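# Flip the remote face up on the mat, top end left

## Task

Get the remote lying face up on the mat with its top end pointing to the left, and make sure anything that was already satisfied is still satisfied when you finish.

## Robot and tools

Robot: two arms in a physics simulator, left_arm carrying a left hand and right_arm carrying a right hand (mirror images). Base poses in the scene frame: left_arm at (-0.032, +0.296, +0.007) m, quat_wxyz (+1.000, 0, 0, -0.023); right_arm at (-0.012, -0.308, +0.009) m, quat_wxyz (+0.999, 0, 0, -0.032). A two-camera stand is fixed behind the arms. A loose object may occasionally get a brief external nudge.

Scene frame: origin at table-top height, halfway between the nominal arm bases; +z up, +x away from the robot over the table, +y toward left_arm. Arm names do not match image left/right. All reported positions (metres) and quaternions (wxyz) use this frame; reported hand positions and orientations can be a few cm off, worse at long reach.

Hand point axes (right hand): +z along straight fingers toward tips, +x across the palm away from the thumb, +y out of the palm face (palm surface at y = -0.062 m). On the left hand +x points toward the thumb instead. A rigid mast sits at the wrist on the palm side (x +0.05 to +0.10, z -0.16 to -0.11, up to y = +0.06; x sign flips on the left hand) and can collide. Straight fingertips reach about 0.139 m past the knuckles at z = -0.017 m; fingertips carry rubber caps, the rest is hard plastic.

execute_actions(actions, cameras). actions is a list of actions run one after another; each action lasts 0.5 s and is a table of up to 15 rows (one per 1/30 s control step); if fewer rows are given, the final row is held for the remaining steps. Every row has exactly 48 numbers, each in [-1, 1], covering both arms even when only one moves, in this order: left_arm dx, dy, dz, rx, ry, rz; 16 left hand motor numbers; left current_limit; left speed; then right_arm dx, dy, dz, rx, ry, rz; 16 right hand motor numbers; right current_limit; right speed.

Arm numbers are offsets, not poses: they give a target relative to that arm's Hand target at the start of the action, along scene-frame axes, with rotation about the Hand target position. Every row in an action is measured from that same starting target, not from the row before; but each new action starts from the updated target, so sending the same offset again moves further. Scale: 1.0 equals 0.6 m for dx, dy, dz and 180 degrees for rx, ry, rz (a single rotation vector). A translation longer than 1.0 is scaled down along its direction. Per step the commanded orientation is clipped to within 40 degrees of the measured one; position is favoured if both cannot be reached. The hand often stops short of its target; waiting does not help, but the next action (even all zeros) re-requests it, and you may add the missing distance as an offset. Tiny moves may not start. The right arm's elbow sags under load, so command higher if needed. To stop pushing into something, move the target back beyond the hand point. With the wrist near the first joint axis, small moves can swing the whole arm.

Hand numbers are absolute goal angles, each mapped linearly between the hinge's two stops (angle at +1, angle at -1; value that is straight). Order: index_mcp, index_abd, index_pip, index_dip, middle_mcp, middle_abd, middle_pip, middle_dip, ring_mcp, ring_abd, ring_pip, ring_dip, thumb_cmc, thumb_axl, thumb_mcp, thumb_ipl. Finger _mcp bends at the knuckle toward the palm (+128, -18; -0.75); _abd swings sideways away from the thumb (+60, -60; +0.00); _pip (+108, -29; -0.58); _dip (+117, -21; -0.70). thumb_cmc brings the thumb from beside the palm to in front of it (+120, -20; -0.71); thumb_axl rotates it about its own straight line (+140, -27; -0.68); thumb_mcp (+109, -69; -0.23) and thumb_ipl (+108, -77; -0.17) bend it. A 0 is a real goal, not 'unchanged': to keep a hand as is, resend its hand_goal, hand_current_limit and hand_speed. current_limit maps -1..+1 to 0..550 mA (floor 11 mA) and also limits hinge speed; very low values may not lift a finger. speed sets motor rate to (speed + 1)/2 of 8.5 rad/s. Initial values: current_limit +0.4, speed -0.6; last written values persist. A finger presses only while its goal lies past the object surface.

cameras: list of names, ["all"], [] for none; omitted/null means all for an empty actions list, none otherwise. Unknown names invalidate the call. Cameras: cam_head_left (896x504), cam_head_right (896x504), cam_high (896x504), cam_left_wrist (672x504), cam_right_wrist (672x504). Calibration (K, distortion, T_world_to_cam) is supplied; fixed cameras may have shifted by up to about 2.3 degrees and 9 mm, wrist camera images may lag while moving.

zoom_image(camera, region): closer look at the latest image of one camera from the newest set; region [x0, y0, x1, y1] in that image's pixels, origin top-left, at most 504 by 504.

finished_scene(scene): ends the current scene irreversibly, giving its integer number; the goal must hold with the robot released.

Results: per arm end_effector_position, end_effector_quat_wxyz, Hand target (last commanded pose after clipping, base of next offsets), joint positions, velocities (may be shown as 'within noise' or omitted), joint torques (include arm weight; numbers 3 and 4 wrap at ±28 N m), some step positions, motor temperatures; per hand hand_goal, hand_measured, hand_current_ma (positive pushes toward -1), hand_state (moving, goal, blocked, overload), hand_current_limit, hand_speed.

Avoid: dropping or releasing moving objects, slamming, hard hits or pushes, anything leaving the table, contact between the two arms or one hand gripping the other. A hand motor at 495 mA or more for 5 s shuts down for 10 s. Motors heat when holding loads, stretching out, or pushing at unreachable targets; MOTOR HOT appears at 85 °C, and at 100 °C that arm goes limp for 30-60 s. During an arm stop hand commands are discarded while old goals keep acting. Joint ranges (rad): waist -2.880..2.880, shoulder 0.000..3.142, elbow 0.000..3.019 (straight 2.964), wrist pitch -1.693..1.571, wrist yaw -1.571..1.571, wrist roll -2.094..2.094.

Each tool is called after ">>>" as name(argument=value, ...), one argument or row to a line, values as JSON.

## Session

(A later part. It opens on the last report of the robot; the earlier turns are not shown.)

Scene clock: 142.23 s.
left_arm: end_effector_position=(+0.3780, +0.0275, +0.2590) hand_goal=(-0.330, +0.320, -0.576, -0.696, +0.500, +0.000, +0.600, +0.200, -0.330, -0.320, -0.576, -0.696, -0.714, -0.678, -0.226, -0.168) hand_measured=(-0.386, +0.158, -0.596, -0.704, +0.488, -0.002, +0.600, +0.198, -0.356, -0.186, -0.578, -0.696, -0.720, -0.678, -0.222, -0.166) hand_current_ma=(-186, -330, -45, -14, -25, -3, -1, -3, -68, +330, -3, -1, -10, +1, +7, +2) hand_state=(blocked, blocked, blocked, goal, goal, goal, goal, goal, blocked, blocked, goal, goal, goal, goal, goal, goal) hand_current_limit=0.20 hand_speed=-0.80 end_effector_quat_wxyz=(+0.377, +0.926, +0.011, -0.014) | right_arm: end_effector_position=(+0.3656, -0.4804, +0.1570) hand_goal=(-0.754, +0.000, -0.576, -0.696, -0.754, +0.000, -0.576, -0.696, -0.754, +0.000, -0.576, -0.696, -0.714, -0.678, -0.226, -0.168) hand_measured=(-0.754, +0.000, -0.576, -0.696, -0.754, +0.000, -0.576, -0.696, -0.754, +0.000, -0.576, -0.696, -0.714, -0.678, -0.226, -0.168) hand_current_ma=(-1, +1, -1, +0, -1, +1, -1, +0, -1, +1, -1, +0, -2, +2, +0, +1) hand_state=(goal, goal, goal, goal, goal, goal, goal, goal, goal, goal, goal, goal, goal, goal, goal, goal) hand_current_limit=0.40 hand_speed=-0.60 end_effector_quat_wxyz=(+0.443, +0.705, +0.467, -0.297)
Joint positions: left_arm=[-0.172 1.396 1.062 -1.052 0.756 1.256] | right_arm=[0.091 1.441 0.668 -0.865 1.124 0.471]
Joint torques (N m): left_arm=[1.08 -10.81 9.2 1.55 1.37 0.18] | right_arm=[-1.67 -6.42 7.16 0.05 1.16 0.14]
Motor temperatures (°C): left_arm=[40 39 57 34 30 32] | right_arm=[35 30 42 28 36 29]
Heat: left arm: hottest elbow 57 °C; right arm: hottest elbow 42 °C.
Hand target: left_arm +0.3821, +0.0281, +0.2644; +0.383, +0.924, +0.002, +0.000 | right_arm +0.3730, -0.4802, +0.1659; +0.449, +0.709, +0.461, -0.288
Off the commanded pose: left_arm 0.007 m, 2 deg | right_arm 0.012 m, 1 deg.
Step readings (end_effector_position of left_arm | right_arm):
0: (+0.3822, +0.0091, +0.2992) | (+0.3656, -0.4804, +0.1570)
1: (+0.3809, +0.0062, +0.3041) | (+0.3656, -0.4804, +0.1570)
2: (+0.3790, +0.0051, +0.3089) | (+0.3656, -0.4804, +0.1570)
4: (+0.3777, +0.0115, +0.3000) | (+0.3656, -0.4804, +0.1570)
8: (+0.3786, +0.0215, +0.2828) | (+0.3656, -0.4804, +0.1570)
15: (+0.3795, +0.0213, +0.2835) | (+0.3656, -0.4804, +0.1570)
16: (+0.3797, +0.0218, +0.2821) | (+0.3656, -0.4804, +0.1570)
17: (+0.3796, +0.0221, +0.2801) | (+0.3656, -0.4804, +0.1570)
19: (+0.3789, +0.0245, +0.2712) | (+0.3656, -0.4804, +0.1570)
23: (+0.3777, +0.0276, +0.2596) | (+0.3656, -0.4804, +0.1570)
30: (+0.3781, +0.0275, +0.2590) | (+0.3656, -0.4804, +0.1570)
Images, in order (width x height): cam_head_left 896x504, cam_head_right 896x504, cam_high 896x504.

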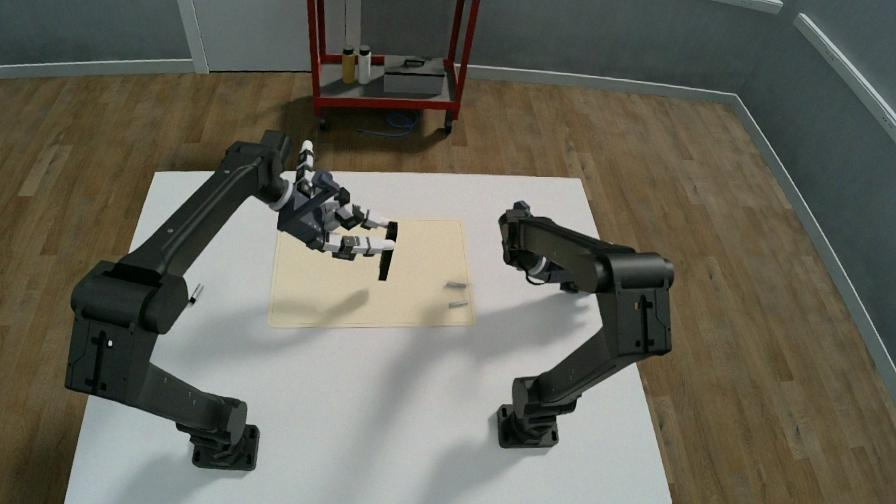

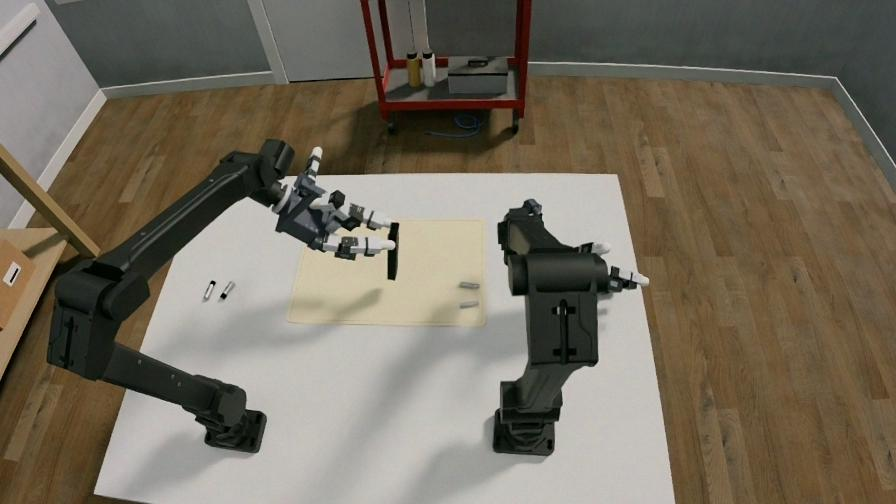

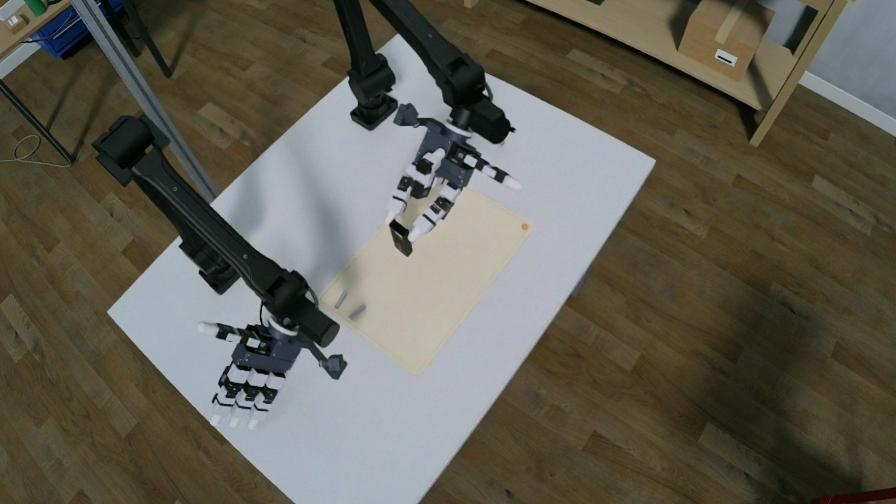

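>>> execute_actions(
  actions=[
    [[0,0,-0.04,0,0,0,-0.33,0.32,-0.576,-0.696,0.5,0,0.6,0.2,-0.33,-0.32,-0.576,-0.696,-0.714,-0.678,-0.226,-0.168,0.2,-0.8,0,0,0,0,0,0,-0.754,0,-0.576,-0.696,-0.754,0,-0.576,-0.696,-0.754,0,-0.576,-0.696,-0.714,-0.678,-0.226,-0.168,0.4,-0.6]],
    [[0,0,-0.04,0,0,0,-0.33,0.32,-0.576,-0.696,0.5,0,0.6,0.2,-0.33,-0.32,-0.576,-0.696,-0.714,-0.678,-0.226,-0.168,0.2,-0.8,0,0,0,0,0,0,-0.754,0,-0.576,-0.696,-0.754,0,-0.576,-0.696,-0.754,0,-0.576,-0.696,-0.714,-0.678,-0.226,-0.168,0.4,-0.6]],
  ],
  cameras=["cam_head_left","cam_head_right","cam_high"],
)

>>> zoom_image(
  camera="cam_head_left",
  region=[330, 190, 450, 340],
)

>>> zoom_image(
  camera="cam_high",
  region=[350, 170, 470, 320],
)

Scene clock: 146.37 s.
left_arm: end_effector_position=(+0.3783, +0.0270, +0.2145) hand_goal=(-0.330, +0.320, -0.576, -0.696, +0.500, +0.000, +0.600, +0.200, -0.330, -0.320, -0.576, -0.696, -0.714, -0.678, -0.226, -0.168) hand_measured=(-0.368, +0.158, -0.594, -0.704, +0.488, -0.002, +0.600, +0.198, -0.334, -0.186, -0.576, -0.696, -0.720, -0.678, -0.222, -0.166) hand_current_ma=(-111, -330, -39, -12, -24, -3, -1, -3, -6, +330, +1, +0, -10, +1, +7, +2) hand_state=(blocked, blocked, goal, goal, goal, goal, goal, goal, goal, blocked, goal, goal, goal, goal, goal, goal) hand_current_limit=0.20 hand_speed=-0.80 end_effector_quat_wxyz=(+0.380, +0.925, +0.008, -0.011) | right_arm: end_effector_position=(+0.3656, -0.4804, +0.1570) hand_goal=(-0.754, +0.000, -0.576, -0.696, -0.754, +0.000, -0.576, -0.696, -0.754, +0.000, -0.576, -0.696, -0.714, -0.678, -0.226, -0.168) hand_measured=(-0.754, +0.000, -0.576, -0.696, -0.754, +0.000, -0.576, -0.696, -0.754, +0.000, -0.576, -0.696, -0.714, -0.678, -0.226, -0.168) hand_current_ma=(-1, +1, -1, +0, -1, +1, -1, +0, -1, +1, -1, +0, -2, +2, +0, +1) hand_state=(goal, goal, goal, goal, goal, goal, goal, goal, goal, goal, goal, goal, goal, goal, goal, goal) hand_current_limit=0.40 hand_speed=-0.60 end_effector_quat_wxyz=(+0.443, +0.705, +0.467, -0.297)
Joint positions: left_arm=[-0.172 1.445 0.983 -0.917 0.76 1.259] | right_arm=[0.091 1.441 0.668 -0.865 1.124 0.471]
Joint torques (N m): left_arm=[1.08 -11.58 8.27 1.57 1.22 0.18] | right_arm=[-0.79 -6.77 7.05 -0.05 1.16 0.19]
Motor temperatures (°C): left_arm=[40 39 56 34 31 32] | right_arm=[35 30 42 28 36 29]
Heat: left arm: hottest elbow 56 °C; right arm: hottest elbow 42 °C.
Hand target: left_arm +0.3820, +0.0281, +0.2164; +0.383, +0.924, +0.002, +0.000 | right_arm +0.3730, -0.4802, +0.1659; +0.449, +0.709, +0.461, -0.288
Off the commanded pose: left_arm 0.004 m, 2 deg | right_arm 0.012 m, 1 deg.
Step readings (end_effector_position of left_arm | right_arm):
0: (+0.3780, +0.0275, +0.2590) | (+0.3656, -0.4804, +0.1570)
1: (+0.3783, +0.0274, +0.2577) | (+0.3656, -0.4804, +0.1570)
2: (+0.3790, +0.0271, +0.2563) | (+0.3656, -0.4804, +0.1570)
4: (+0.3790, +0.0271, +0.2493) | (+0.3656, -0.4804, +0.1570)
8: (+0.3778, +0.0274, +0.2375) | (+0.3656, -0.4804, +0.1570)
15: (+0.3782, +0.0273, +0.2361) | (+0.3656, -0.4804, +0.1570)
16: (+0.3785, +0.0272, +0.2349) | (+0.3656, -0.4804, +0.1570)
17: (+0.3793, +0.0269, +0.2335) | (+0.3656, -0.4804, +0.1570)
19: (+0.3792, +0.0269, +0.2267) | (+0.3656, -0.4804, +0.1570)
23: (+0.3777, +0.0271, +0.2149) | (+0.3656, -0.4804, +0.1570)
30: (+0.3783, +0.0270, +0.2145) | (+0.3656, -0.4804, +0.1570)
Images, in order (width x height): cam_head_left 896x504, cam_head_right 896x504, cam_high 896x504.

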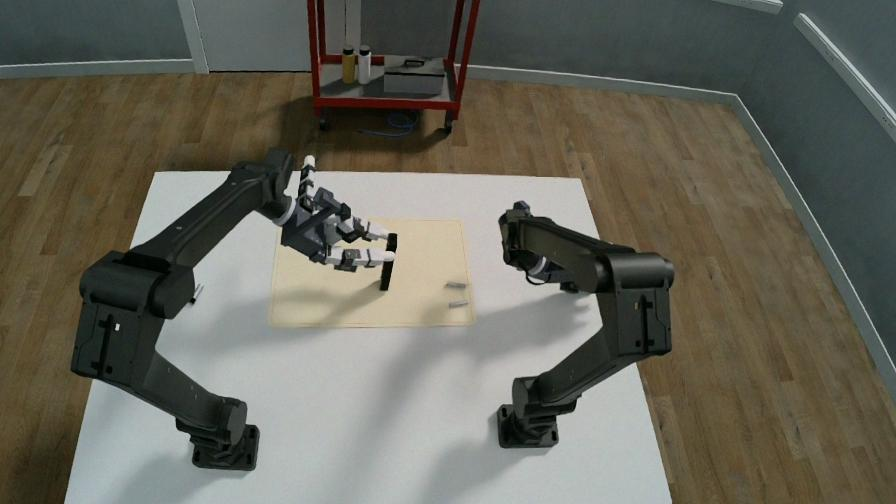

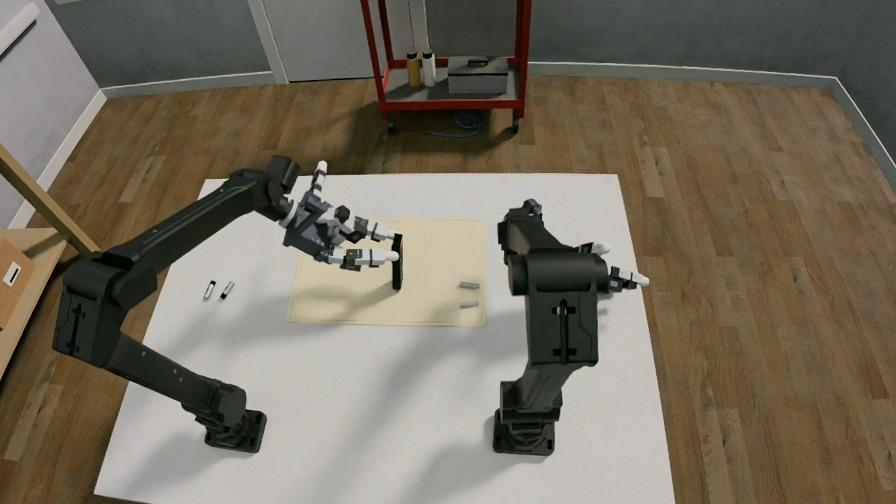

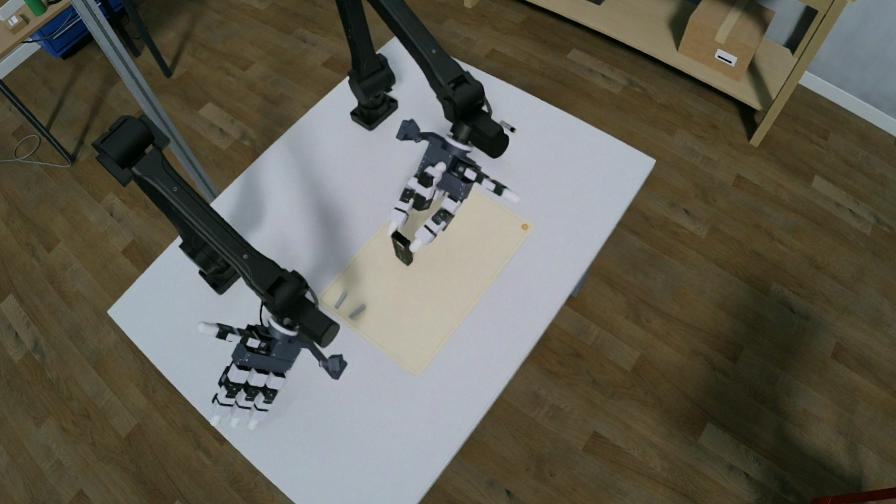

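Scaled by 3.360.

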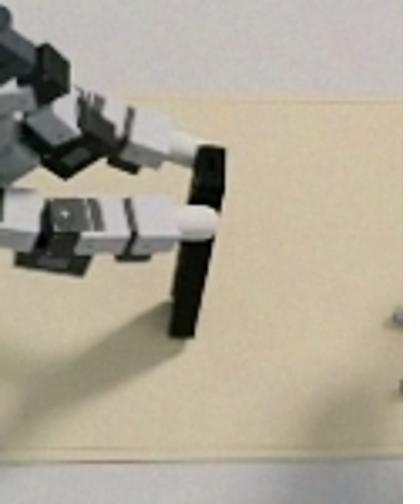

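Scaled by 3.360.

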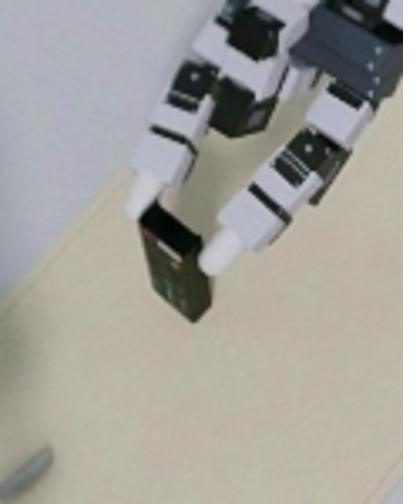

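>>> execute_actions(
  actions=[
    [[0,0.04,-0.008,0,0,0,-0.33,0.32,-0.576,-0.696,0.5,0,0.6,0.2,-0.33,-0.32,-0.576,-0.696,-0.714,-0.678,-0.226,-0.168,0.2,-0.8,0,0,0,0,0,0,-0.754,0,-0.576,-0.696,-0.754,0,-0.576,-0.696,-0.754,0,-0.576,-0.696,-0.714,-0.678,-0.226,-0.168,0.4,-0.6]],
    [[0,0.04,-0.01,0,0,0,-0.33,0.32,-0.576,-0.696,0.5,0,0.6,0.2,-0.33,-0.32,-0.576,-0.696,-0.714,-0.678,-0.226,-0.168,0.2,-0.8,0,0,0,0,0,0,-0.754,0,-0.576,-0.696,-0.754,0,-0.576,-0.696,-0.754,0,-0.576,-0.696,-0.714,-0.678,-0.226,-0.168,0.4,-0.6]],
  ],
  cameras=["cam_head_left","cam_head_right","cam_high"],
)

>>> zoom_image(
  camera="cam_head_left",
  region=[330, 190, 450, 340],
)

>>> zoom_image(
  camera="cam_high",
  region=[350, 170, 470, 320],
)

Scene clock: 150.60 s.
left_arm: end_effector_position=(+0.3849, +0.0773, +0.2107) hand_goal=(-0.330, +0.320, -0.576, -0.696, +0.500, +0.000, +0.600, +0.200, -0.330, -0.320, -0.576, -0.696, -0.714, -0.678, -0.226, -0.168) hand_measured=(-0.366, +0.158, -0.594, -0.704, +0.488, -0.002, +0.600, +0.198, -0.326, -0.186, -0.570, -0.694, -0.720, -0.678, -0.222, -0.166) hand_current_ma=(-106, -330, -42, -12, -24, -3, -1, -3, +6, +330, +8, +3, -11, +1, +7, +2) hand_state=(blocked, blocked, goal, goal, goal, goal, goal, goal, goal, blocked, goal, goal, goal, goal, goal, goal) hand_current_limit=0.20 hand_speed=-0.80 end_effector_quat_wxyz=(+0.383, +0.924, +0.004, +0.010) | right_arm: end_effector_position=(+0.3656, -0.4804, +0.1570) hand_goal=(-0.754, +0.000, -0.576, -0.696, -0.754, +0.000, -0.576, -0.696, -0.754, +0.000, -0.576, -0.696, -0.714, -0.678, -0.226, -0.168) hand_measured=(-0.754, +0.000, -0.576, -0.696, -0.754, +0.000, -0.576, -0.696, -0.754, +0.000, -0.576, -0.696, -0.714, -0.678, -0.226, -0.168) hand_current_ma=(-1, +1, -1, +0, -1, +1, -1, +0, -1, +1, -1, +0, -2, +2, +0, +1) hand_state=(goal, goal, goal, goal, goal, goal, goal, goal, goal, goal, goal, goal, goal, goal, goal, goal) hand_current_limit=0.40 hand_speed=-0.60 end_effector_quat_wxyz=(+0.443, +0.705, +0.467, -0.297)
Joint positions: left_arm=[-0.044 1.451 0.973 -0.972 0.78 1.421] | right_arm=[0.091 1.441 0.668 -0.865 1.124 0.471]
Joint torques (N m): left_arm=[0.44 -10.52 7.99 0.12 1.2 0.18] | right_arm=[-0.79 -6.89 6.97 0.28 1.15 0.19]
Motor temperatures (°C): left_arm=[40 38 56 34 31 32] | right_arm=[35 30 42 28 36 29]
Heat: left arm: hottest elbow 56 °C; right arm: hottest elbow 42 °C.
Hand target: left_arm +0.3820, +0.0762, +0.2056; +0.383, +0.924, +0.002, +0.000 | right_arm +0.3730, -0.4802, +0.1659; +0.449, +0.709, +0.461, -0.288
Off the commanded pose: left_arm 0.006 m, 1 deg | right_arm 0.012 m, 1 deg.
Step readings (end_effector_position of left_arm | right_arm):
0: (+0.3783, +0.0270, +0.2145) | (+0.3656, -0.4804, +0.1570)
1: (+0.3783, +0.0286, +0.2147) | (+0.3656, -0.4804, +0.1570)
2: (+0.3782, +0.0315, +0.2149) | (+0.3656, -0.4804, +0.1570)
4: (+0.3814, +0.0411, +0.2138) | (+0.3656, -0.4804, +0.1570)
8: (+0.3869, +0.0542, +0.2136) | (+0.3656, -0.4804, +0.1570)
15: (+0.3860, +0.0544, +0.2138) | (+0.3656, -0.4804, +0.1570)
16: (+0.3849, +0.0555, +0.2139) | (+0.3656, -0.4804, +0.1570)
17: (+0.3835, +0.0582, +0.2140) | (+0.3656, -0.4804, +0.1570)
19: (+0.3837, +0.0662, +0.2126) | (+0.3656, -0.4804, +0.1570)
23: (+0.3865, +0.0773, +0.2108) | (+0.3656, -0.4804, +0.1570)
30: (+0.3852, +0.0773, +0.2106) | (+0.3656, -0.4804, +0.1570)
Images, in order (width x height): cam_head_left 896x504, cam_head_right 896x504, cam_high 896x504.

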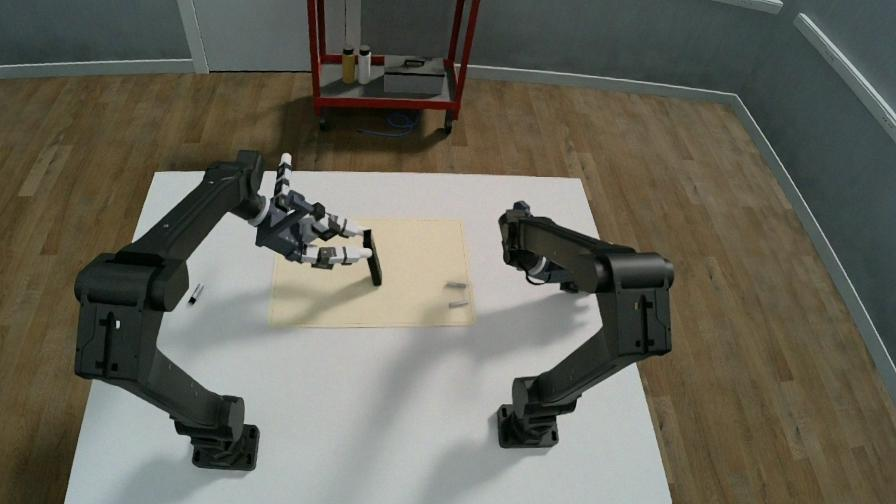

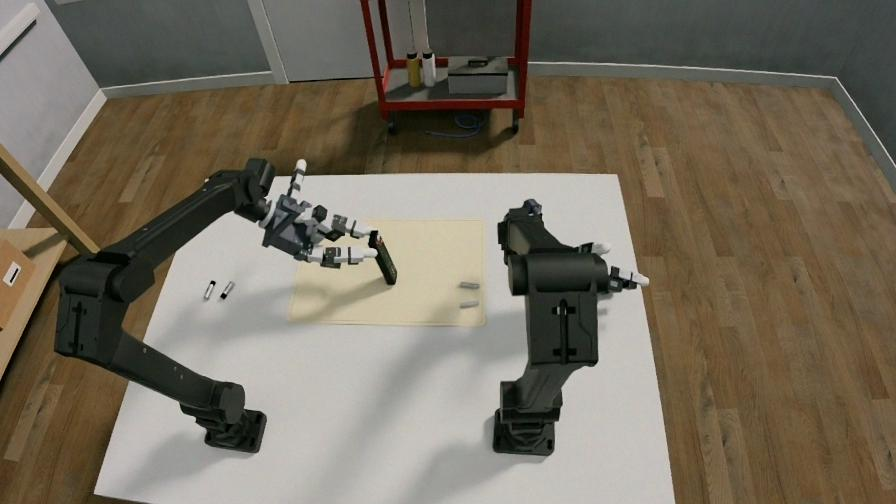

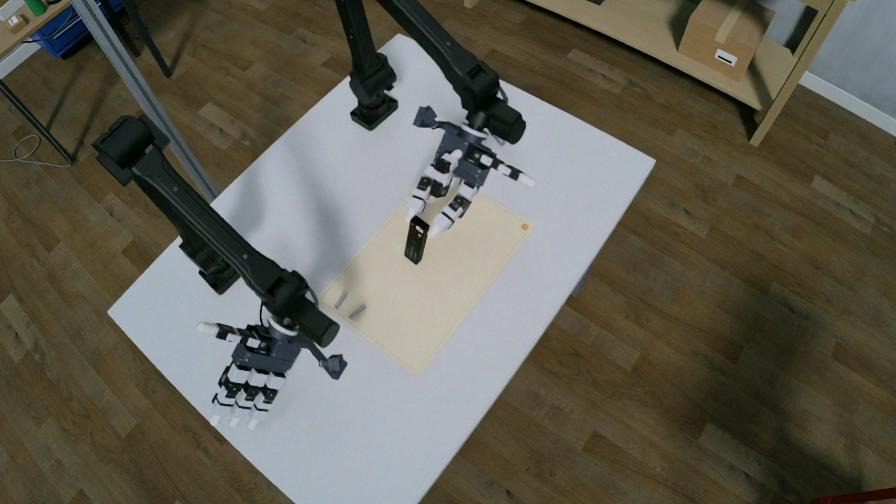

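Scaled by 3.360.

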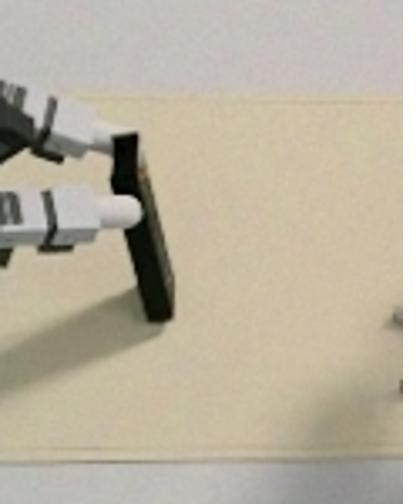

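Scaled by 3.360.

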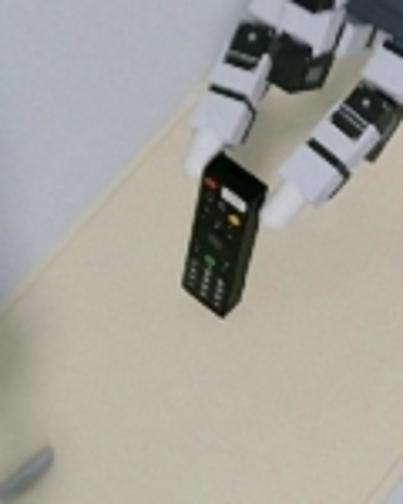

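>>> execute_actions(
  actions=[
    [[0,0.03,-0.012,0.0139,0,0,-0.33,0.32,-0.576,-0.696,0.5,0,0.6,0.2,-0.33,-0.32,-0.576,-0.696,-0.714,-0.678,-0.226,-0.168,0.2,-0.8,0,0,0,0,0,0,-0.754,0,-0.576,-0.696,-0.754,0,-0.576,-0.696,-0.754,0,-0.576,-0.696,-0.714,-0.678,-0.226,-0.168,0.4,-0.6]],
    [[0,0.023,-0.014,0.0139,0,0,-0.33,0.32,-0.576,-0.696,0.5,0,0.6,0.2,-0.33,-0.32,-0.576,-0.696,-0.714,-0.678,-0.226,-0.168,0.2,-0.8,0,0,0,0,0,0,-0.754,0,-0.576,-0.696,-0.754,0,-0.576,-0.696,-0.754,0,-0.576,-0.696,-0.714,-0.678,-0.226,-0.168,0.4,-0.6]],
    [[0,0.0107,-0.0218,0.0556,0,0,-0.4,0.32,-0.576,-0.696,0.5,0,0.6,0.2,-0.4,-0.32,-0.576,-0.696,-0.714,-0.678,-0.226,-0.168,0.2,-0.8,0,0,0,0,0,0,-0.754,0,-0.576,-0.696,-0.754,0,-0.576,-0.696,-0.754,0,-0.576,-0.696,-0.714,-0.678,-0.226,-0.168,0.4,-0.6]],
  ],
  cameras=["cam_head_left","cam_head_right","cam_high"],
)

>>> zoom_image(
  camera="cam_head_left",
  region=[310, 190, 430, 340],
)

>>> zoom_image(
  camera="cam_high",
  region=[350, 170, 470, 320],
)

Scene clock: 158.13 s.
left_arm: end_effector_position=(+0.3750, +0.1187, +0.1658) hand_goal=(-0.400, +0.320, -0.576, -0.696, +0.500, +0.000, +0.600, +0.200, -0.400, -0.320, -0.576, -0.696, -0.714, -0.678, -0.226, -0.168) hand_measured=(-0.414, +0.158, -0.582, -0.694, +0.490, -0.002, +0.600, +0.198, -0.394, -0.186, -0.566, -0.688, -0.720, -0.678, -0.222, -0.166) hand_current_ma=(-33, -330, -9, +2, -19, -3, -1, -3, +11, +330, +17, +13, -11, +1, +7, +2) hand_state=(goal, blocked, goal, goal, goal, goal, goal, goal, goal, blocked, goal, goal, goal, goal, goal, goal) hand_current_limit=0.20 hand_speed=-0.80 end_effector_quat_wxyz=(+0.258, +0.966, +0.004, -0.005) | right_arm: end_effector_position=(+0.3656, -0.4804, +0.1570) hand_goal=(-0.754, +0.000, -0.576, -0.696, -0.754, +0.000, -0.576, -0.696, -0.754, +0.000, -0.576, -0.696, -0.714, -0.678, -0.226, -0.168) hand_measured=(-0.754, +0.000, -0.576, -0.696, -0.754, +0.000, -0.576, -0.696, -0.754, +0.000, -0.576, -0.696, -0.714, -0.678, -0.226, -0.168) hand_current_ma=(-1, +1, -1, +0, -1, +1, -1, +0, -1, +1, -1, +0, -2, +2, +0, +1) hand_state=(goal, goal, goal, goal, goal, goal, goal, goal, goal, goal, goal, goal, goal, goal, goal, goal) hand_current_limit=0.40 hand_speed=-0.60 end_effector_quat_wxyz=(+0.443, +0.705, +0.467, -0.297)
Joint positions: left_arm=[0.004 1.45 0.977 -1.081 0.522 1.515] | right_arm=[0.091 1.441 0.668 -0.865 1.124 0.471]
Joint torques (N m): left_arm=[-0.09 -11.28 10.1 -0.16 0.95 -0.02] | right_arm=[-1.2 -6.83 6.98 0.03 1.13 0.11]
Motor temperatures (°C): left_arm=[40 38 55 34 31 32] | right_arm=[35 30 43 28 36 29]
Heat: left arm: hottest elbow 55 °C; right arm: hottest elbow 43 °C.
Hand target: left_arm +0.3821, +0.1144, +0.1770; +0.259, +0.966, +0.002, +0.000 | right_arm +0.3730, -0.4802, +0.1659; +0.449, +0.709, +0.461, -0.288
Off the commanded pose: left_arm 0.014 m, 1 deg | right_arm 0.012 m, 1 deg.
Step readings (end_effector_position of left_arm | right_arm):
0: (+0.3849, +0.0773, +0.2107) | (+0.3656, -0.4804, +0.1570)
1: (+0.3838, +0.0785, +0.2087) | (+0.3656, -0.4804, +0.1570)
2: (+0.3823, +0.0809, +0.2068) | (+0.3656, -0.4804, +0.1570)
4: (+0.3818, +0.0866, +0.2048) | (+0.3656, -0.4804, +0.1570)
8: (+0.3830, +0.0941, +0.2033) | (+0.3656, -0.4804, +0.1570)
15: (+0.3821, +0.0941, +0.2033) | (+0.3656, -0.4804, +0.1570)
16: (+0.3816, +0.0959, +0.2011) | (+0.3656, -0.4804, +0.1570)
17: (+0.3806, +0.0977, +0.1991) | (+0.3656, -0.4804, +0.1570)
19: (+0.3806, +0.1025, +0.1969) | (+0.3656, -0.4804, +0.1570)
23: (+0.3818, +0.1086, +0.1953) | (+0.3656, -0.4804, +0.1570)
30: (+0.3813, +0.1084, +0.1953) | (+0.3656, -0.4804, +0.1570)
31: (+0.3811, +0.1125, +0.1865) | (+0.3656, -0.4804, +0.1570)
32: (+0.3797, +0.1172, +0.1749) | (+0.3656, -0.4804, +0.1570)
34: (+0.3772, +0.1211, +0.1664) | (+0.3656, -0.4804, +0.1570)
38: (+0.3754, +0.1195, +0.1658) | (+0.3656, -0.4804, +0.1570)
45: (+0.3750, +0.1187, +0.1658) | (+0.3656, -0.4804, +0.1570)
Images, in order (width x height): cam_head_left 896x504, cam_head_right 896x504, cam_high 896x504.

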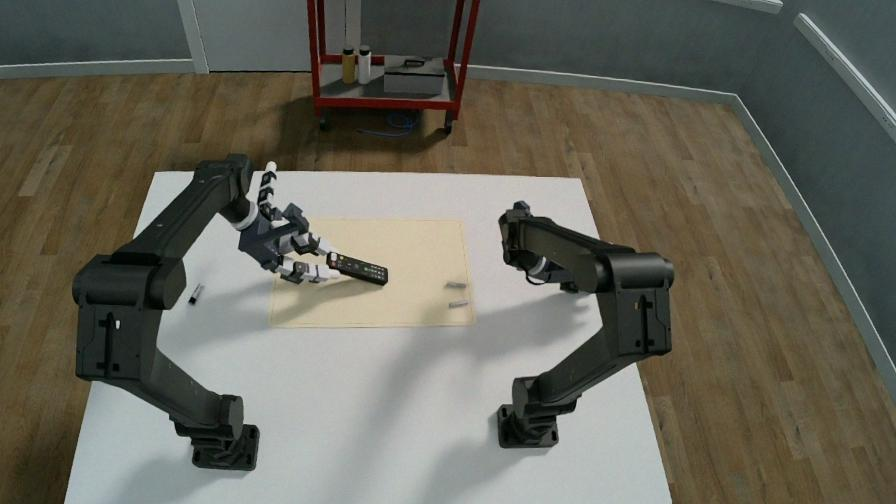

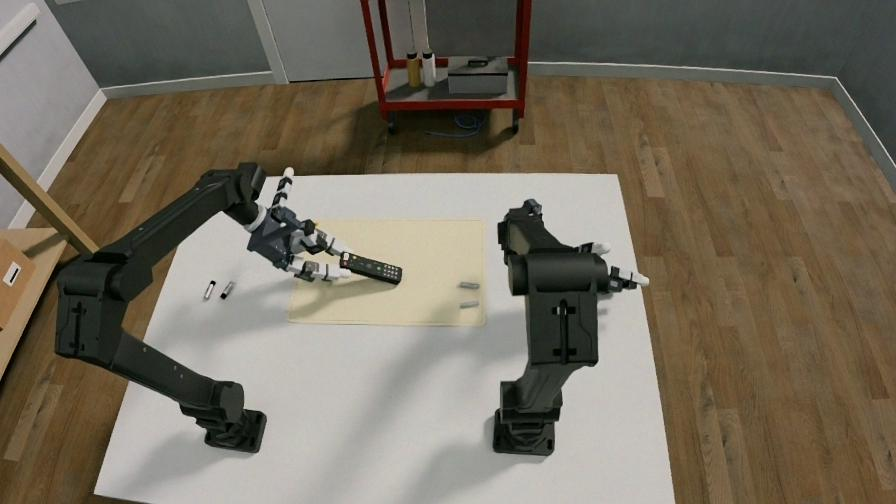

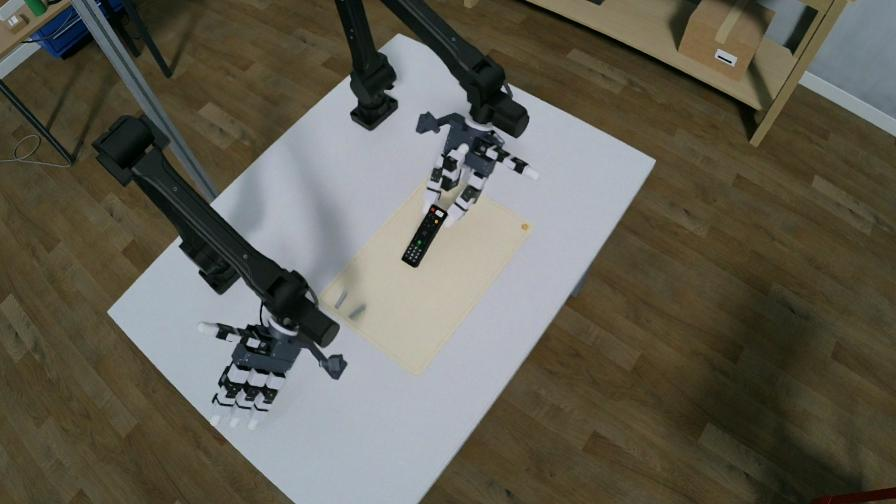

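Scaled by 3.360.

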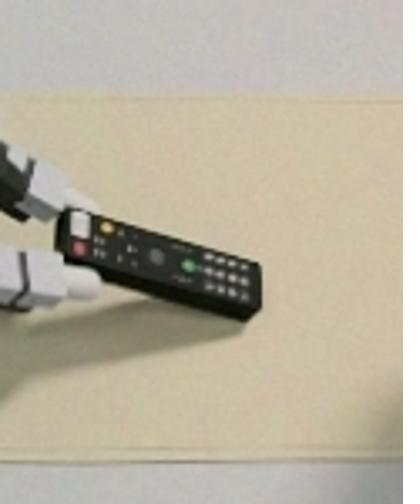

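Scaled by 3.360.

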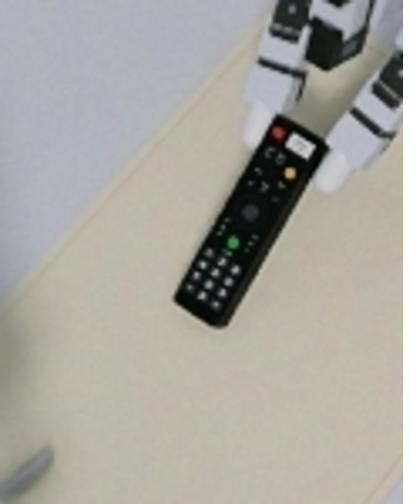

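>>> execute_actions(
  actions=[
    [[0,-0.0257,-0.035,0.0556,0,0,-0.479,0.32,-0.576,-0.696,0.5,0,0.6,0.2,-0.479,-0.32,-0.576,-0.696,-0.714,-0.678,-0.226,-0.168,0.2,-0.8,0,0,0,0,0,0,-0.754,0,-0.576,-0.696,-0.754,0,-0.576,-0.696,-0.754,0,-0.576,-0.696,-0.714,-0.678,-0.226,-0.168,0.4,-0.6]],
    [[0,0,0,0,0,0,-0.479,0.32,-0.576,-0.696,0.5,0,0.6,0.2,-0.479,-0.32,-0.576,-0.696,-0.714,-0.678,-0.226,-0.168,0.2,-0.8,0,0,0,0,0,0,-0.754,0,-0.576,-0.696,-0.754,0,-0.576,-0.696,-0.754,0,-0.576,-0.696,-0.714,-0.678,-0.226,-0.168,0.4,-0.6]],
  ],
  cameras=["cam_head_left","cam_high"],
)

>>> zoom_image(
  camera="cam_head_left",
  region=[290, 190, 410, 340],
)

>>> zoom_image(
  camera="cam_high",
  region=[370, 150, 490, 300],
)

Scene clock: 161.57 s.
left_arm: end_effector_position=(+0.3650, +0.0978, +0.1404) hand_goal=(-0.480, +0.320, -0.576, -0.696, +0.500, +0.000, +0.600, +0.200, -0.480, -0.320, -0.576, -0.696, -0.714, -0.678, -0.226, -0.168) hand_measured=(-0.498, +0.158, -0.586, -0.692, +0.492, -0.002, +0.600, +0.198, -0.458, -0.186, -0.562, -0.688, -0.720, -0.678, -0.222, -0.166) hand_current_ma=(-45, -330, -18, +5, -14, -3, -1, -3, +55, +330, +26, +14, -9, +1, +7, +2) hand_state=(goal, blocked, goal, goal, goal, goal, goal, goal, blocked, blocked, goal, goal, goal, goal, goal, goal) hand_current_limit=0.20 hand_speed=-0.80 end_effector_quat_wxyz=(+0.173, +0.985, -0.006, -0.016) | right_arm: end_effector_position=(+0.3656, -0.4804, +0.1570) hand_goal=(-0.754, +0.000, -0.576, -0.696, -0.754, +0.000, -0.576, -0.696, -0.754, +0.000, -0.576, -0.696, -0.714, -0.678, -0.226, -0.168) hand_measured=(-0.754, +0.000, -0.576, -0.696, -0.754, +0.000, -0.576, -0.696, -0.754, +0.000, -0.576, -0.696, -0.714, -0.678, -0.226, -0.168) hand_current_ma=(-1, +1, -1, +0, -1, +1, -1, +0, -1, +1, -1, +0, -2, +2, +0, +1) hand_state=(goal, goal, goal, goal, goal, goal, goal, goal, goal, goal, goal, goal, goal, goal, goal, goal) hand_current_limit=0.40 hand_speed=-0.60 end_effector_quat_wxyz=(+0.443, +0.705, +0.467, -0.297)
Joint positions: left_arm=[-0.105 1.448 0.978 -1.081 0.348 1.428] | right_arm=[0.091 1.441 0.668 -0.865 1.124 0.471]
Joint torques (N m): left_arm=[1.2 -11.22 10.93 0.1 0.6 -0.09] | right_arm=[-1.38 -6.59 7.16 0.08 1.15 0.15]
Motor temperatures (°C): left_arm=[40 38 55 34 31 32] | right_arm=[35 30 43 28 36 29]
Heat: left arm: hottest elbow 55 °C; right arm: hottest elbow 43 °C.
Hand target: left_arm +0.3821, +0.0989, +0.1560; +0.174, +0.985, +0.002, +0.000 | right_arm +0.3730, -0.4802, +0.1659; +0.449, +0.709, +0.461, -0.288
Off the commanded pose: left_arm 0.023 m, 2 deg | right_arm 0.012 m, 1 deg.
Step readings (end_effector_position of left_arm | right_arm):
0: (+0.3750, +0.1187, +0.1658) | (+0.3656, -0.4804, +0.1570)
1: (+0.3751, +0.1219, +0.1569) | (+0.3656, -0.4804, +0.1570)
2: (+0.3745, +0.1240, +0.1472) | (+0.3656, -0.4804, +0.1570)
4: (+0.3705, +0.1149, +0.1408) | (+0.3656, -0.4804, +0.1570)
8: (+0.3642, +0.0981, +0.1406) | (+0.3656, -0.4804, +0.1570)
15: (+0.3648, +0.0977, +0.1405) | (+0.3656, -0.4804, +0.1570)
16: (+0.3649, +0.0977, +0.1405) | (+0.3656, -0.4804, +0.1570)
17: (+0.3649, +0.0978, +0.1404) | (+0.3656, -0.4804, +0.1570)
19: (+0.3650, +0.0978, +0.1404) | (+0.3656, -0.4804, +0.1570)
23: (+0.3650, +0.0978, +0.1404) | (+0.3656, -0.4804, +0.1570)
30: (+0.3650, +0.0978, +0.1404) | (+0.3656, -0.4804, +0.1570)
Images, in order (width x height): cam_head_left 896x504, cam_high 896x504.

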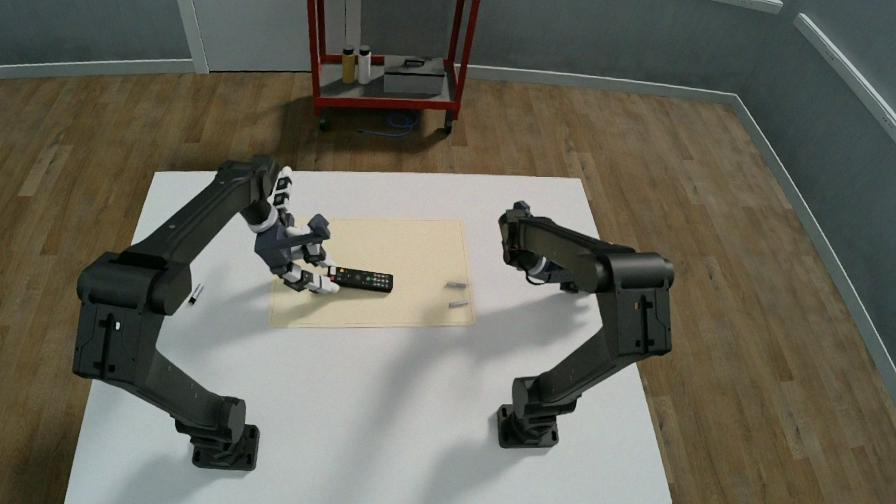

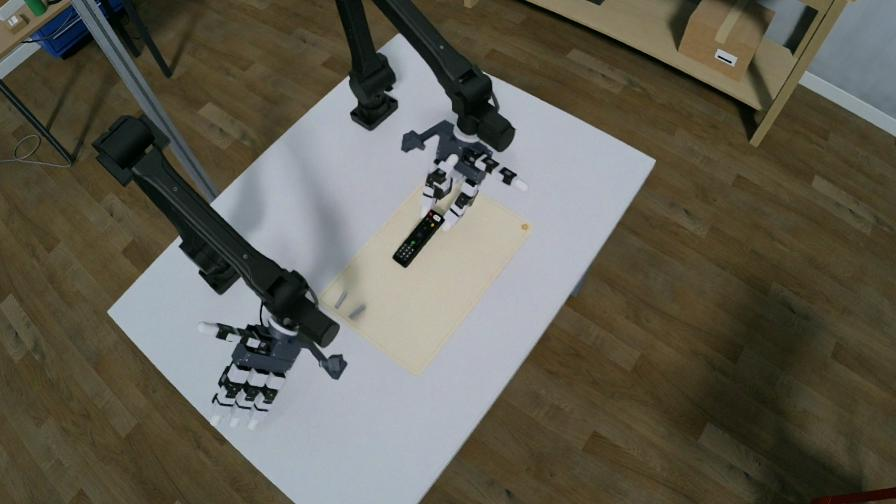

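Scaled by 3.360.

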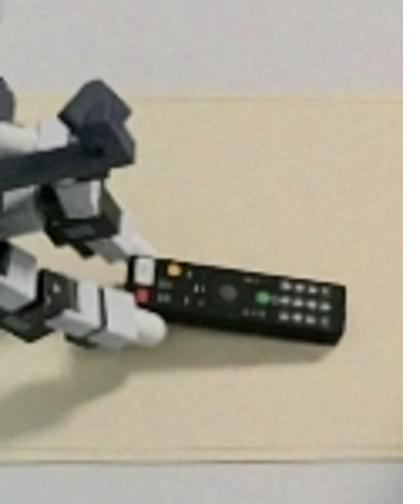

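Scaled by 3.360.

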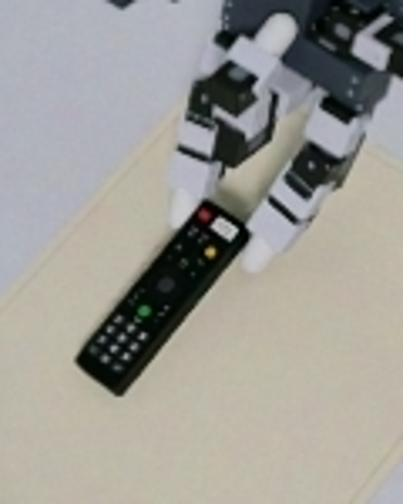

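>>> execute_actions(
  actions=[
    [[0,0,-0.018,0,0,0,-0.479,0.32,-0.576,-0.696,0.5,0,0.6,0.2,-0.479,-0.32,-0.576,-0.696,-0.714,-0.678,-0.226,-0.168,0.2,-0.8,0,0,0,0,0,0,-0.754,0,-0.576,-0.696,-0.754,0,-0.576,-0.696,-0.754,0,-0.576,-0.696,-0.714,-0.678,-0.226,-0.168,0.4,-0.6]],
  ],
  cameras=["cam_head_left","cam_high"],
)

>>> zoom_image(
  camera="cam_head_left",
  region=[290, 190, 410, 340],
)

>>> zoom_image(
  camera="cam_high",
  region=[370, 170, 470, 300],
)

Scene clock: 163.77 s.
left_arm: end_effector_position=(+0.3656, +0.0977, +0.1404) hand_goal=(-0.480, +0.320, -0.576, -0.696, +0.500, +0.000, +0.600, +0.200, -0.480, -0.320, -0.576, -0.696, -0.714, -0.678, -0.226, -0.168) hand_measured=(-0.498, +0.158, -0.586, -0.692, +0.492, -0.002, +0.600, +0.198, -0.460, -0.186, -0.562, -0.688, -0.720, -0.678, -0.222, -0.166) hand_current_ma=(-45, -330, -16, +5, -14, -3, -1, -3, +49, +330, +26, +14, -9, +1, +7, +2) hand_state=(goal, blocked, goal, goal, goal, goal, goal, goal, blocked, blocked, goal, goal, goal, goal, goal, goal) hand_current_limit=0.20 hand_speed=-0.80 end_effector_quat_wxyz=(+0.173, +0.985, -0.006, -0.014) | right_arm: end_effector_position=(+0.3656, -0.4804, +0.1570) hand_goal=(-0.754, +0.000, -0.576, -0.696, -0.754, +0.000, -0.576, -0.696, -0.754, +0.000, -0.576, -0.696, -0.714, -0.678, -0.226, -0.168) hand_measured=(-0.754, +0.000, -0.576, -0.696, -0.754, +0.000, -0.576, -0.696, -0.754, +0.000, -0.576, -0.696, -0.714, -0.678, -0.226, -0.168) hand_current_ma=(-1, +1, -1, +0, -1, +1, -1, +0, -1, +1, -1, +0, -2, +2, +0, +1) hand_state=(goal, goal, goal, goal, goal, goal, goal, goal, goal, goal, goal, goal, goal, goal, goal, goal) hand_current_limit=0.40 hand_speed=-0.60 end_effector_quat_wxyz=(+0.443, +0.705, +0.467, -0.297)
Joint positions: left_arm=[-0.105 1.448 0.978 -1.078 0.348 1.428] | right_arm=[0.091 1.441 0.668 -0.865 1.124 0.471]
Joint torques (N m): left_arm=[1.2 -10.23 9.74 1.17 0.58 -0.08] | right_arm=[-0.62 -7.18 7.27 0.23 1.15 0.15]
Motor temperatures (°C): left_arm=[40 38 55 34 31 32] | right_arm=[35 30 43 28 36 29]
Heat: left arm: hottest elbow 55 °C; right arm: hottest elbow 43 °C.
Hand target: left_arm +0.3820, +0.0989, +0.1451; +0.174, +0.985, +0.002, +0.000 | right_arm +0.3730, -0.4802, +0.1659; +0.449, +0.709, +0.461, -0.288
Off the commanded pose: left_arm 0.017 m, 2 deg | right_arm 0.012 m, 1 deg.
Step readings (end_effector_position of left_arm | right_arm):
0: (+0.3650, +0.0978, +0.1404) | (+0.3656, -0.4804, +0.1570)
1: (+0.3651, +0.0978, +0.1404) | (+0.3656, -0.4804, +0.1570)
2: (+0.3653, +0.0978, +0.1405) | (+0.3656, -0.4804, +0.1570)
4: (+0.3655, +0.0977, +0.1405) | (+0.3656, -0.4804, +0.1570)
8: (+0.3656, +0.0977, +0.1404) | (+0.3656, -0.4804, +0.1570)
15: (+0.3656, +0.0977, +0.1404) | (+0.3656, -0.4804, +0.1570)
Images, in order (width x height): cam_head_left 896x504, cam_high 896x504.

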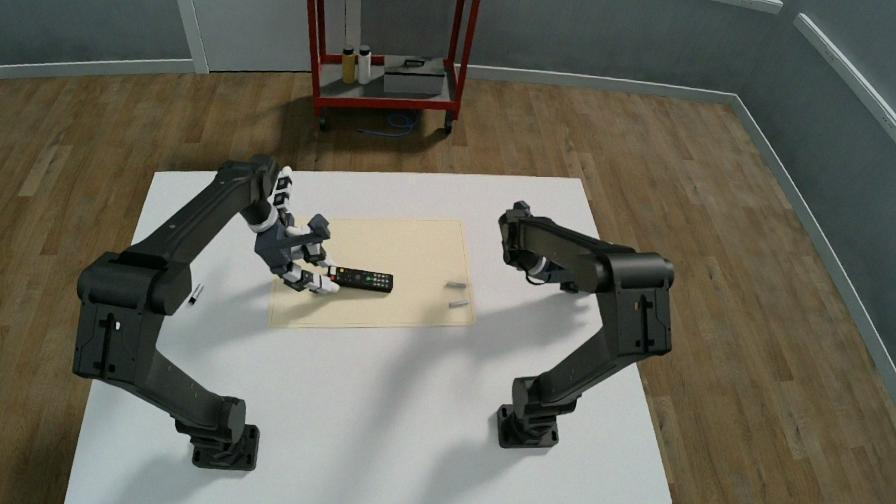

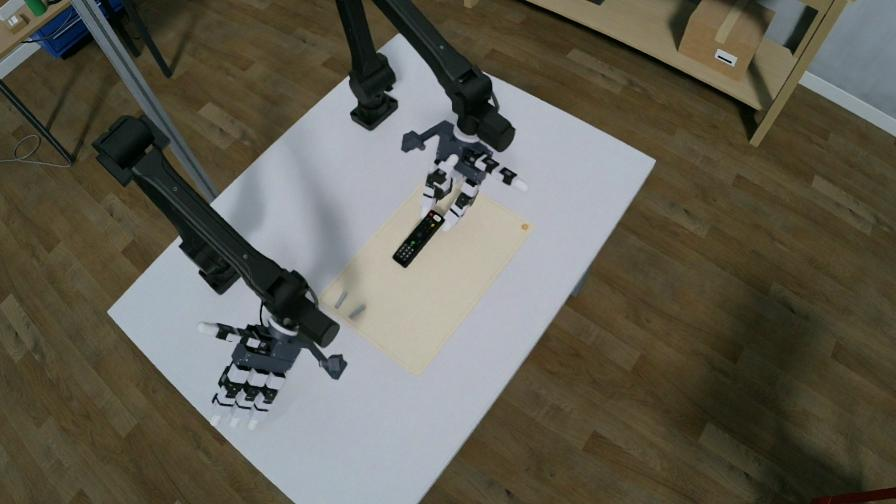

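Scaled by 3.360.

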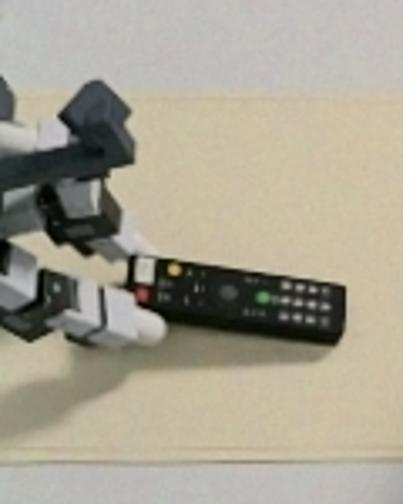

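Scaled by 3.877.

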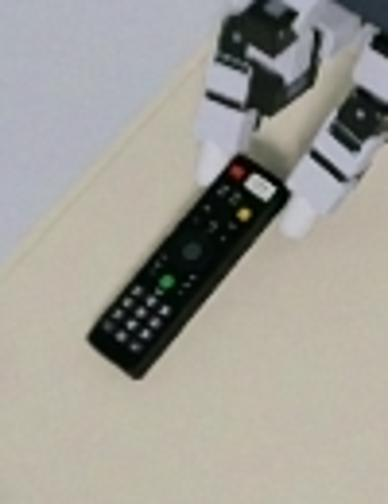

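>>> execute_actions(
  actions=[
    [[0,0,-0.025,0,0,0,-0.479,0.32,-0.576,-0.696,0.5,0,0.6,0.2,-0.479,-0.32,-0.576,-0.696,-0.714,-0.678,-0.226,-0.168,0.2,-0.8,0,0,0,0,0,0,-0.754,0,-0.576,-0.696,-0.754,0,-0.576,-0.696,-0.754,0,-0.576,-0.696,-0.714,-0.678,-0.226,-0.168,0.4,-0.6]],
  ],
  cameras=["cam_head_left","cam_high"],
)

>>> zoom_image(
  camera="cam_head_left",
  region=[290, 190, 410, 340],
)

>>> zoom_image(
  camera="cam_high",
  region=[370, 170, 470, 300],
)

Scene clock: 165.60 s.
left_arm: end_effector_position=(+0.3745, +0.0965, +0.1310) hand_goal=(-0.480, +0.320, -0.576, -0.696, +0.500, +0.000, +0.600, +0.200, -0.480, -0.320, -0.576, -0.696, -0.714, -0.678, -0.226, -0.168) hand_measured=(-0.496, +0.158, -0.580, -0.694, +0.492, -0.002, +0.600, +0.198, -0.480, -0.184, -0.570, -0.690, -0.720, -0.678, -0.222, -0.166) hand_current_ma=(-38, -330, -5, +2, -14, -3, -1, -3, +1, +330, +11, +10, -8, +1, +7, +2) hand_state=(goal, blocked, goal, goal, goal, goal, goal, goal, goal, blocked, goal, goal, goal, goal, goal, goal) hand_current_limit=0.20 hand_speed=-0.80 end_effector_quat_wxyz=(+0.174, +0.985, -0.008, -0.007) | right_arm: end_effector_position=(+0.3656, -0.4804, +0.1570) hand_goal=(-0.754, +0.000, -0.576, -0.696, -0.754, +0.000, -0.576, -0.696, -0.754, +0.000, -0.576, -0.696, -0.714, -0.678, -0.226, -0.168) hand_measured=(-0.754, +0.000, -0.576, -0.696, -0.754, +0.000, -0.576, -0.696, -0.754, +0.000, -0.576, -0.696, -0.714, -0.678, -0.226, -0.168) hand_current_ma=(-1, +1, -1, +0, -1, +1, -1, +0, -1, +1, -1, +0, -2, +2, +0, +1) hand_state=(goal, goal, goal, goal, goal, goal, goal, goal, goal, goal, goal, goal, goal, goal, goal, goal) hand_current_limit=0.40 hand_speed=-0.60 end_effector_quat_wxyz=(+0.443, +0.705, +0.467, -0.297)
Joint positions: left_arm=[-0.105 1.476 0.978 -1.035 0.347 1.428] | right_arm=[0.091 1.441 0.668 -0.865 1.124 0.471]
Joint torques (N m): left_arm=[1.14 -10.87 7.91 1.2 0.62 -0.09] | right_arm=[-0.5 -7.36 7.02 0.25 1.13 0.15]
Motor temperatures (°C): left_arm=[40 38 55 34 31 32] | right_arm=[35 30 43 28 36 29]
Heat: left arm: hottest elbow 55 °C; right arm: hottest elbow 43 °C.
Hand target: left_arm +0.3821, +0.0990, +0.1301; +0.174, +0.985, +0.002, +0.000 | right_arm +0.3730, -0.4802, +0.1659; +0.449, +0.709, +0.461, -0.288
Off the commanded pose: left_arm 0.008 m, 1 deg | right_arm 0.012 m, 1 deg.
Step readings (end_effector_position of left_arm | right_arm):
0: (+0.3656, +0.0977, +0.1404) | (+0.3656, -0.4804, +0.1570)
1: (+0.3668, +0.0975, +0.1402) | (+0.3656, -0.4804, +0.1570)
2: (+0.3688, +0.0972, +0.1395) | (+0.3656, -0.4804, +0.1570)
4: (+0.3726, +0.0966, +0.1369) | (+0.3656, -0.4804, +0.1570)
8: (+0.3744, +0.0965, +0.1316) | (+0.3656, -0.4804, +0.1570)
15: (+0.3744, +0.0965, +0.1310) | (+0.3656, -0.4804, +0.1570)
Images, in order (width x height): cam_head_left 896x504, cam_high 896x504.

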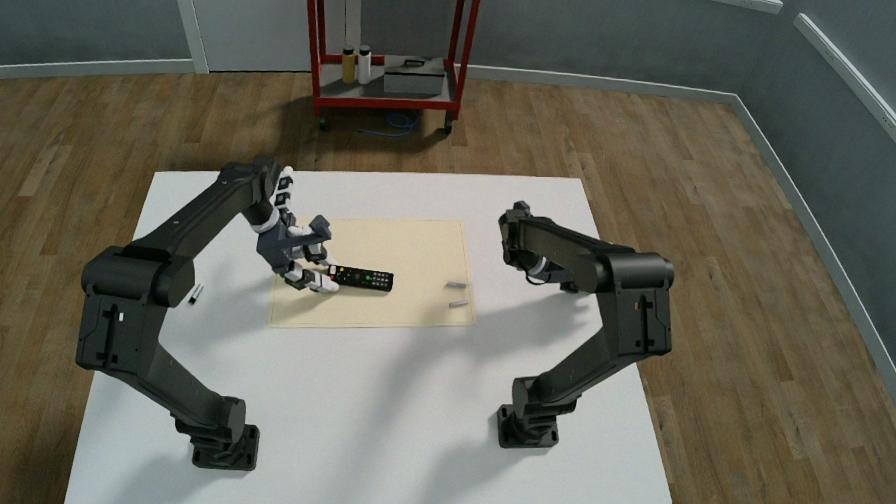

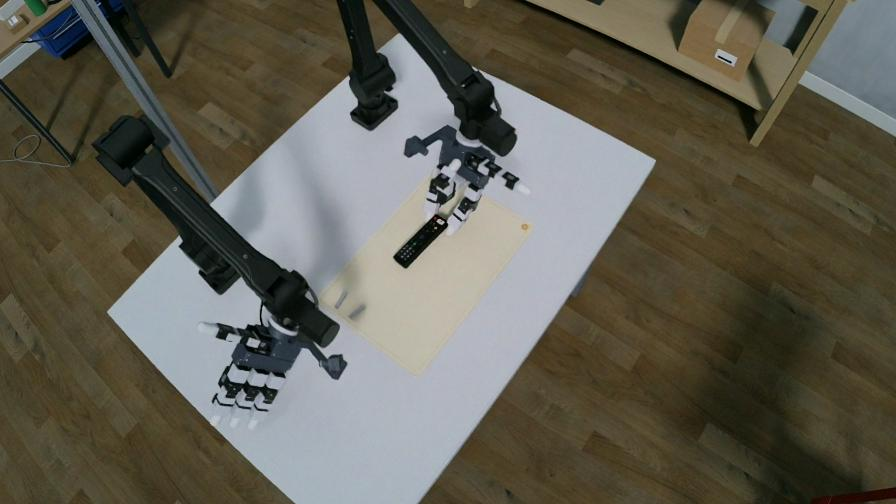

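Scaled by 3.360.

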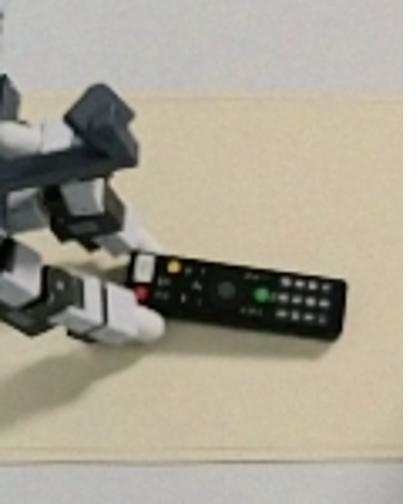

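Scaled by 3.877.

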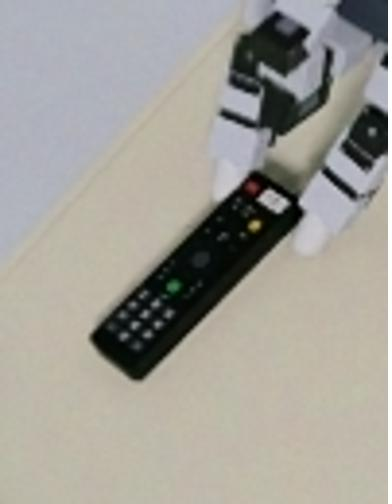

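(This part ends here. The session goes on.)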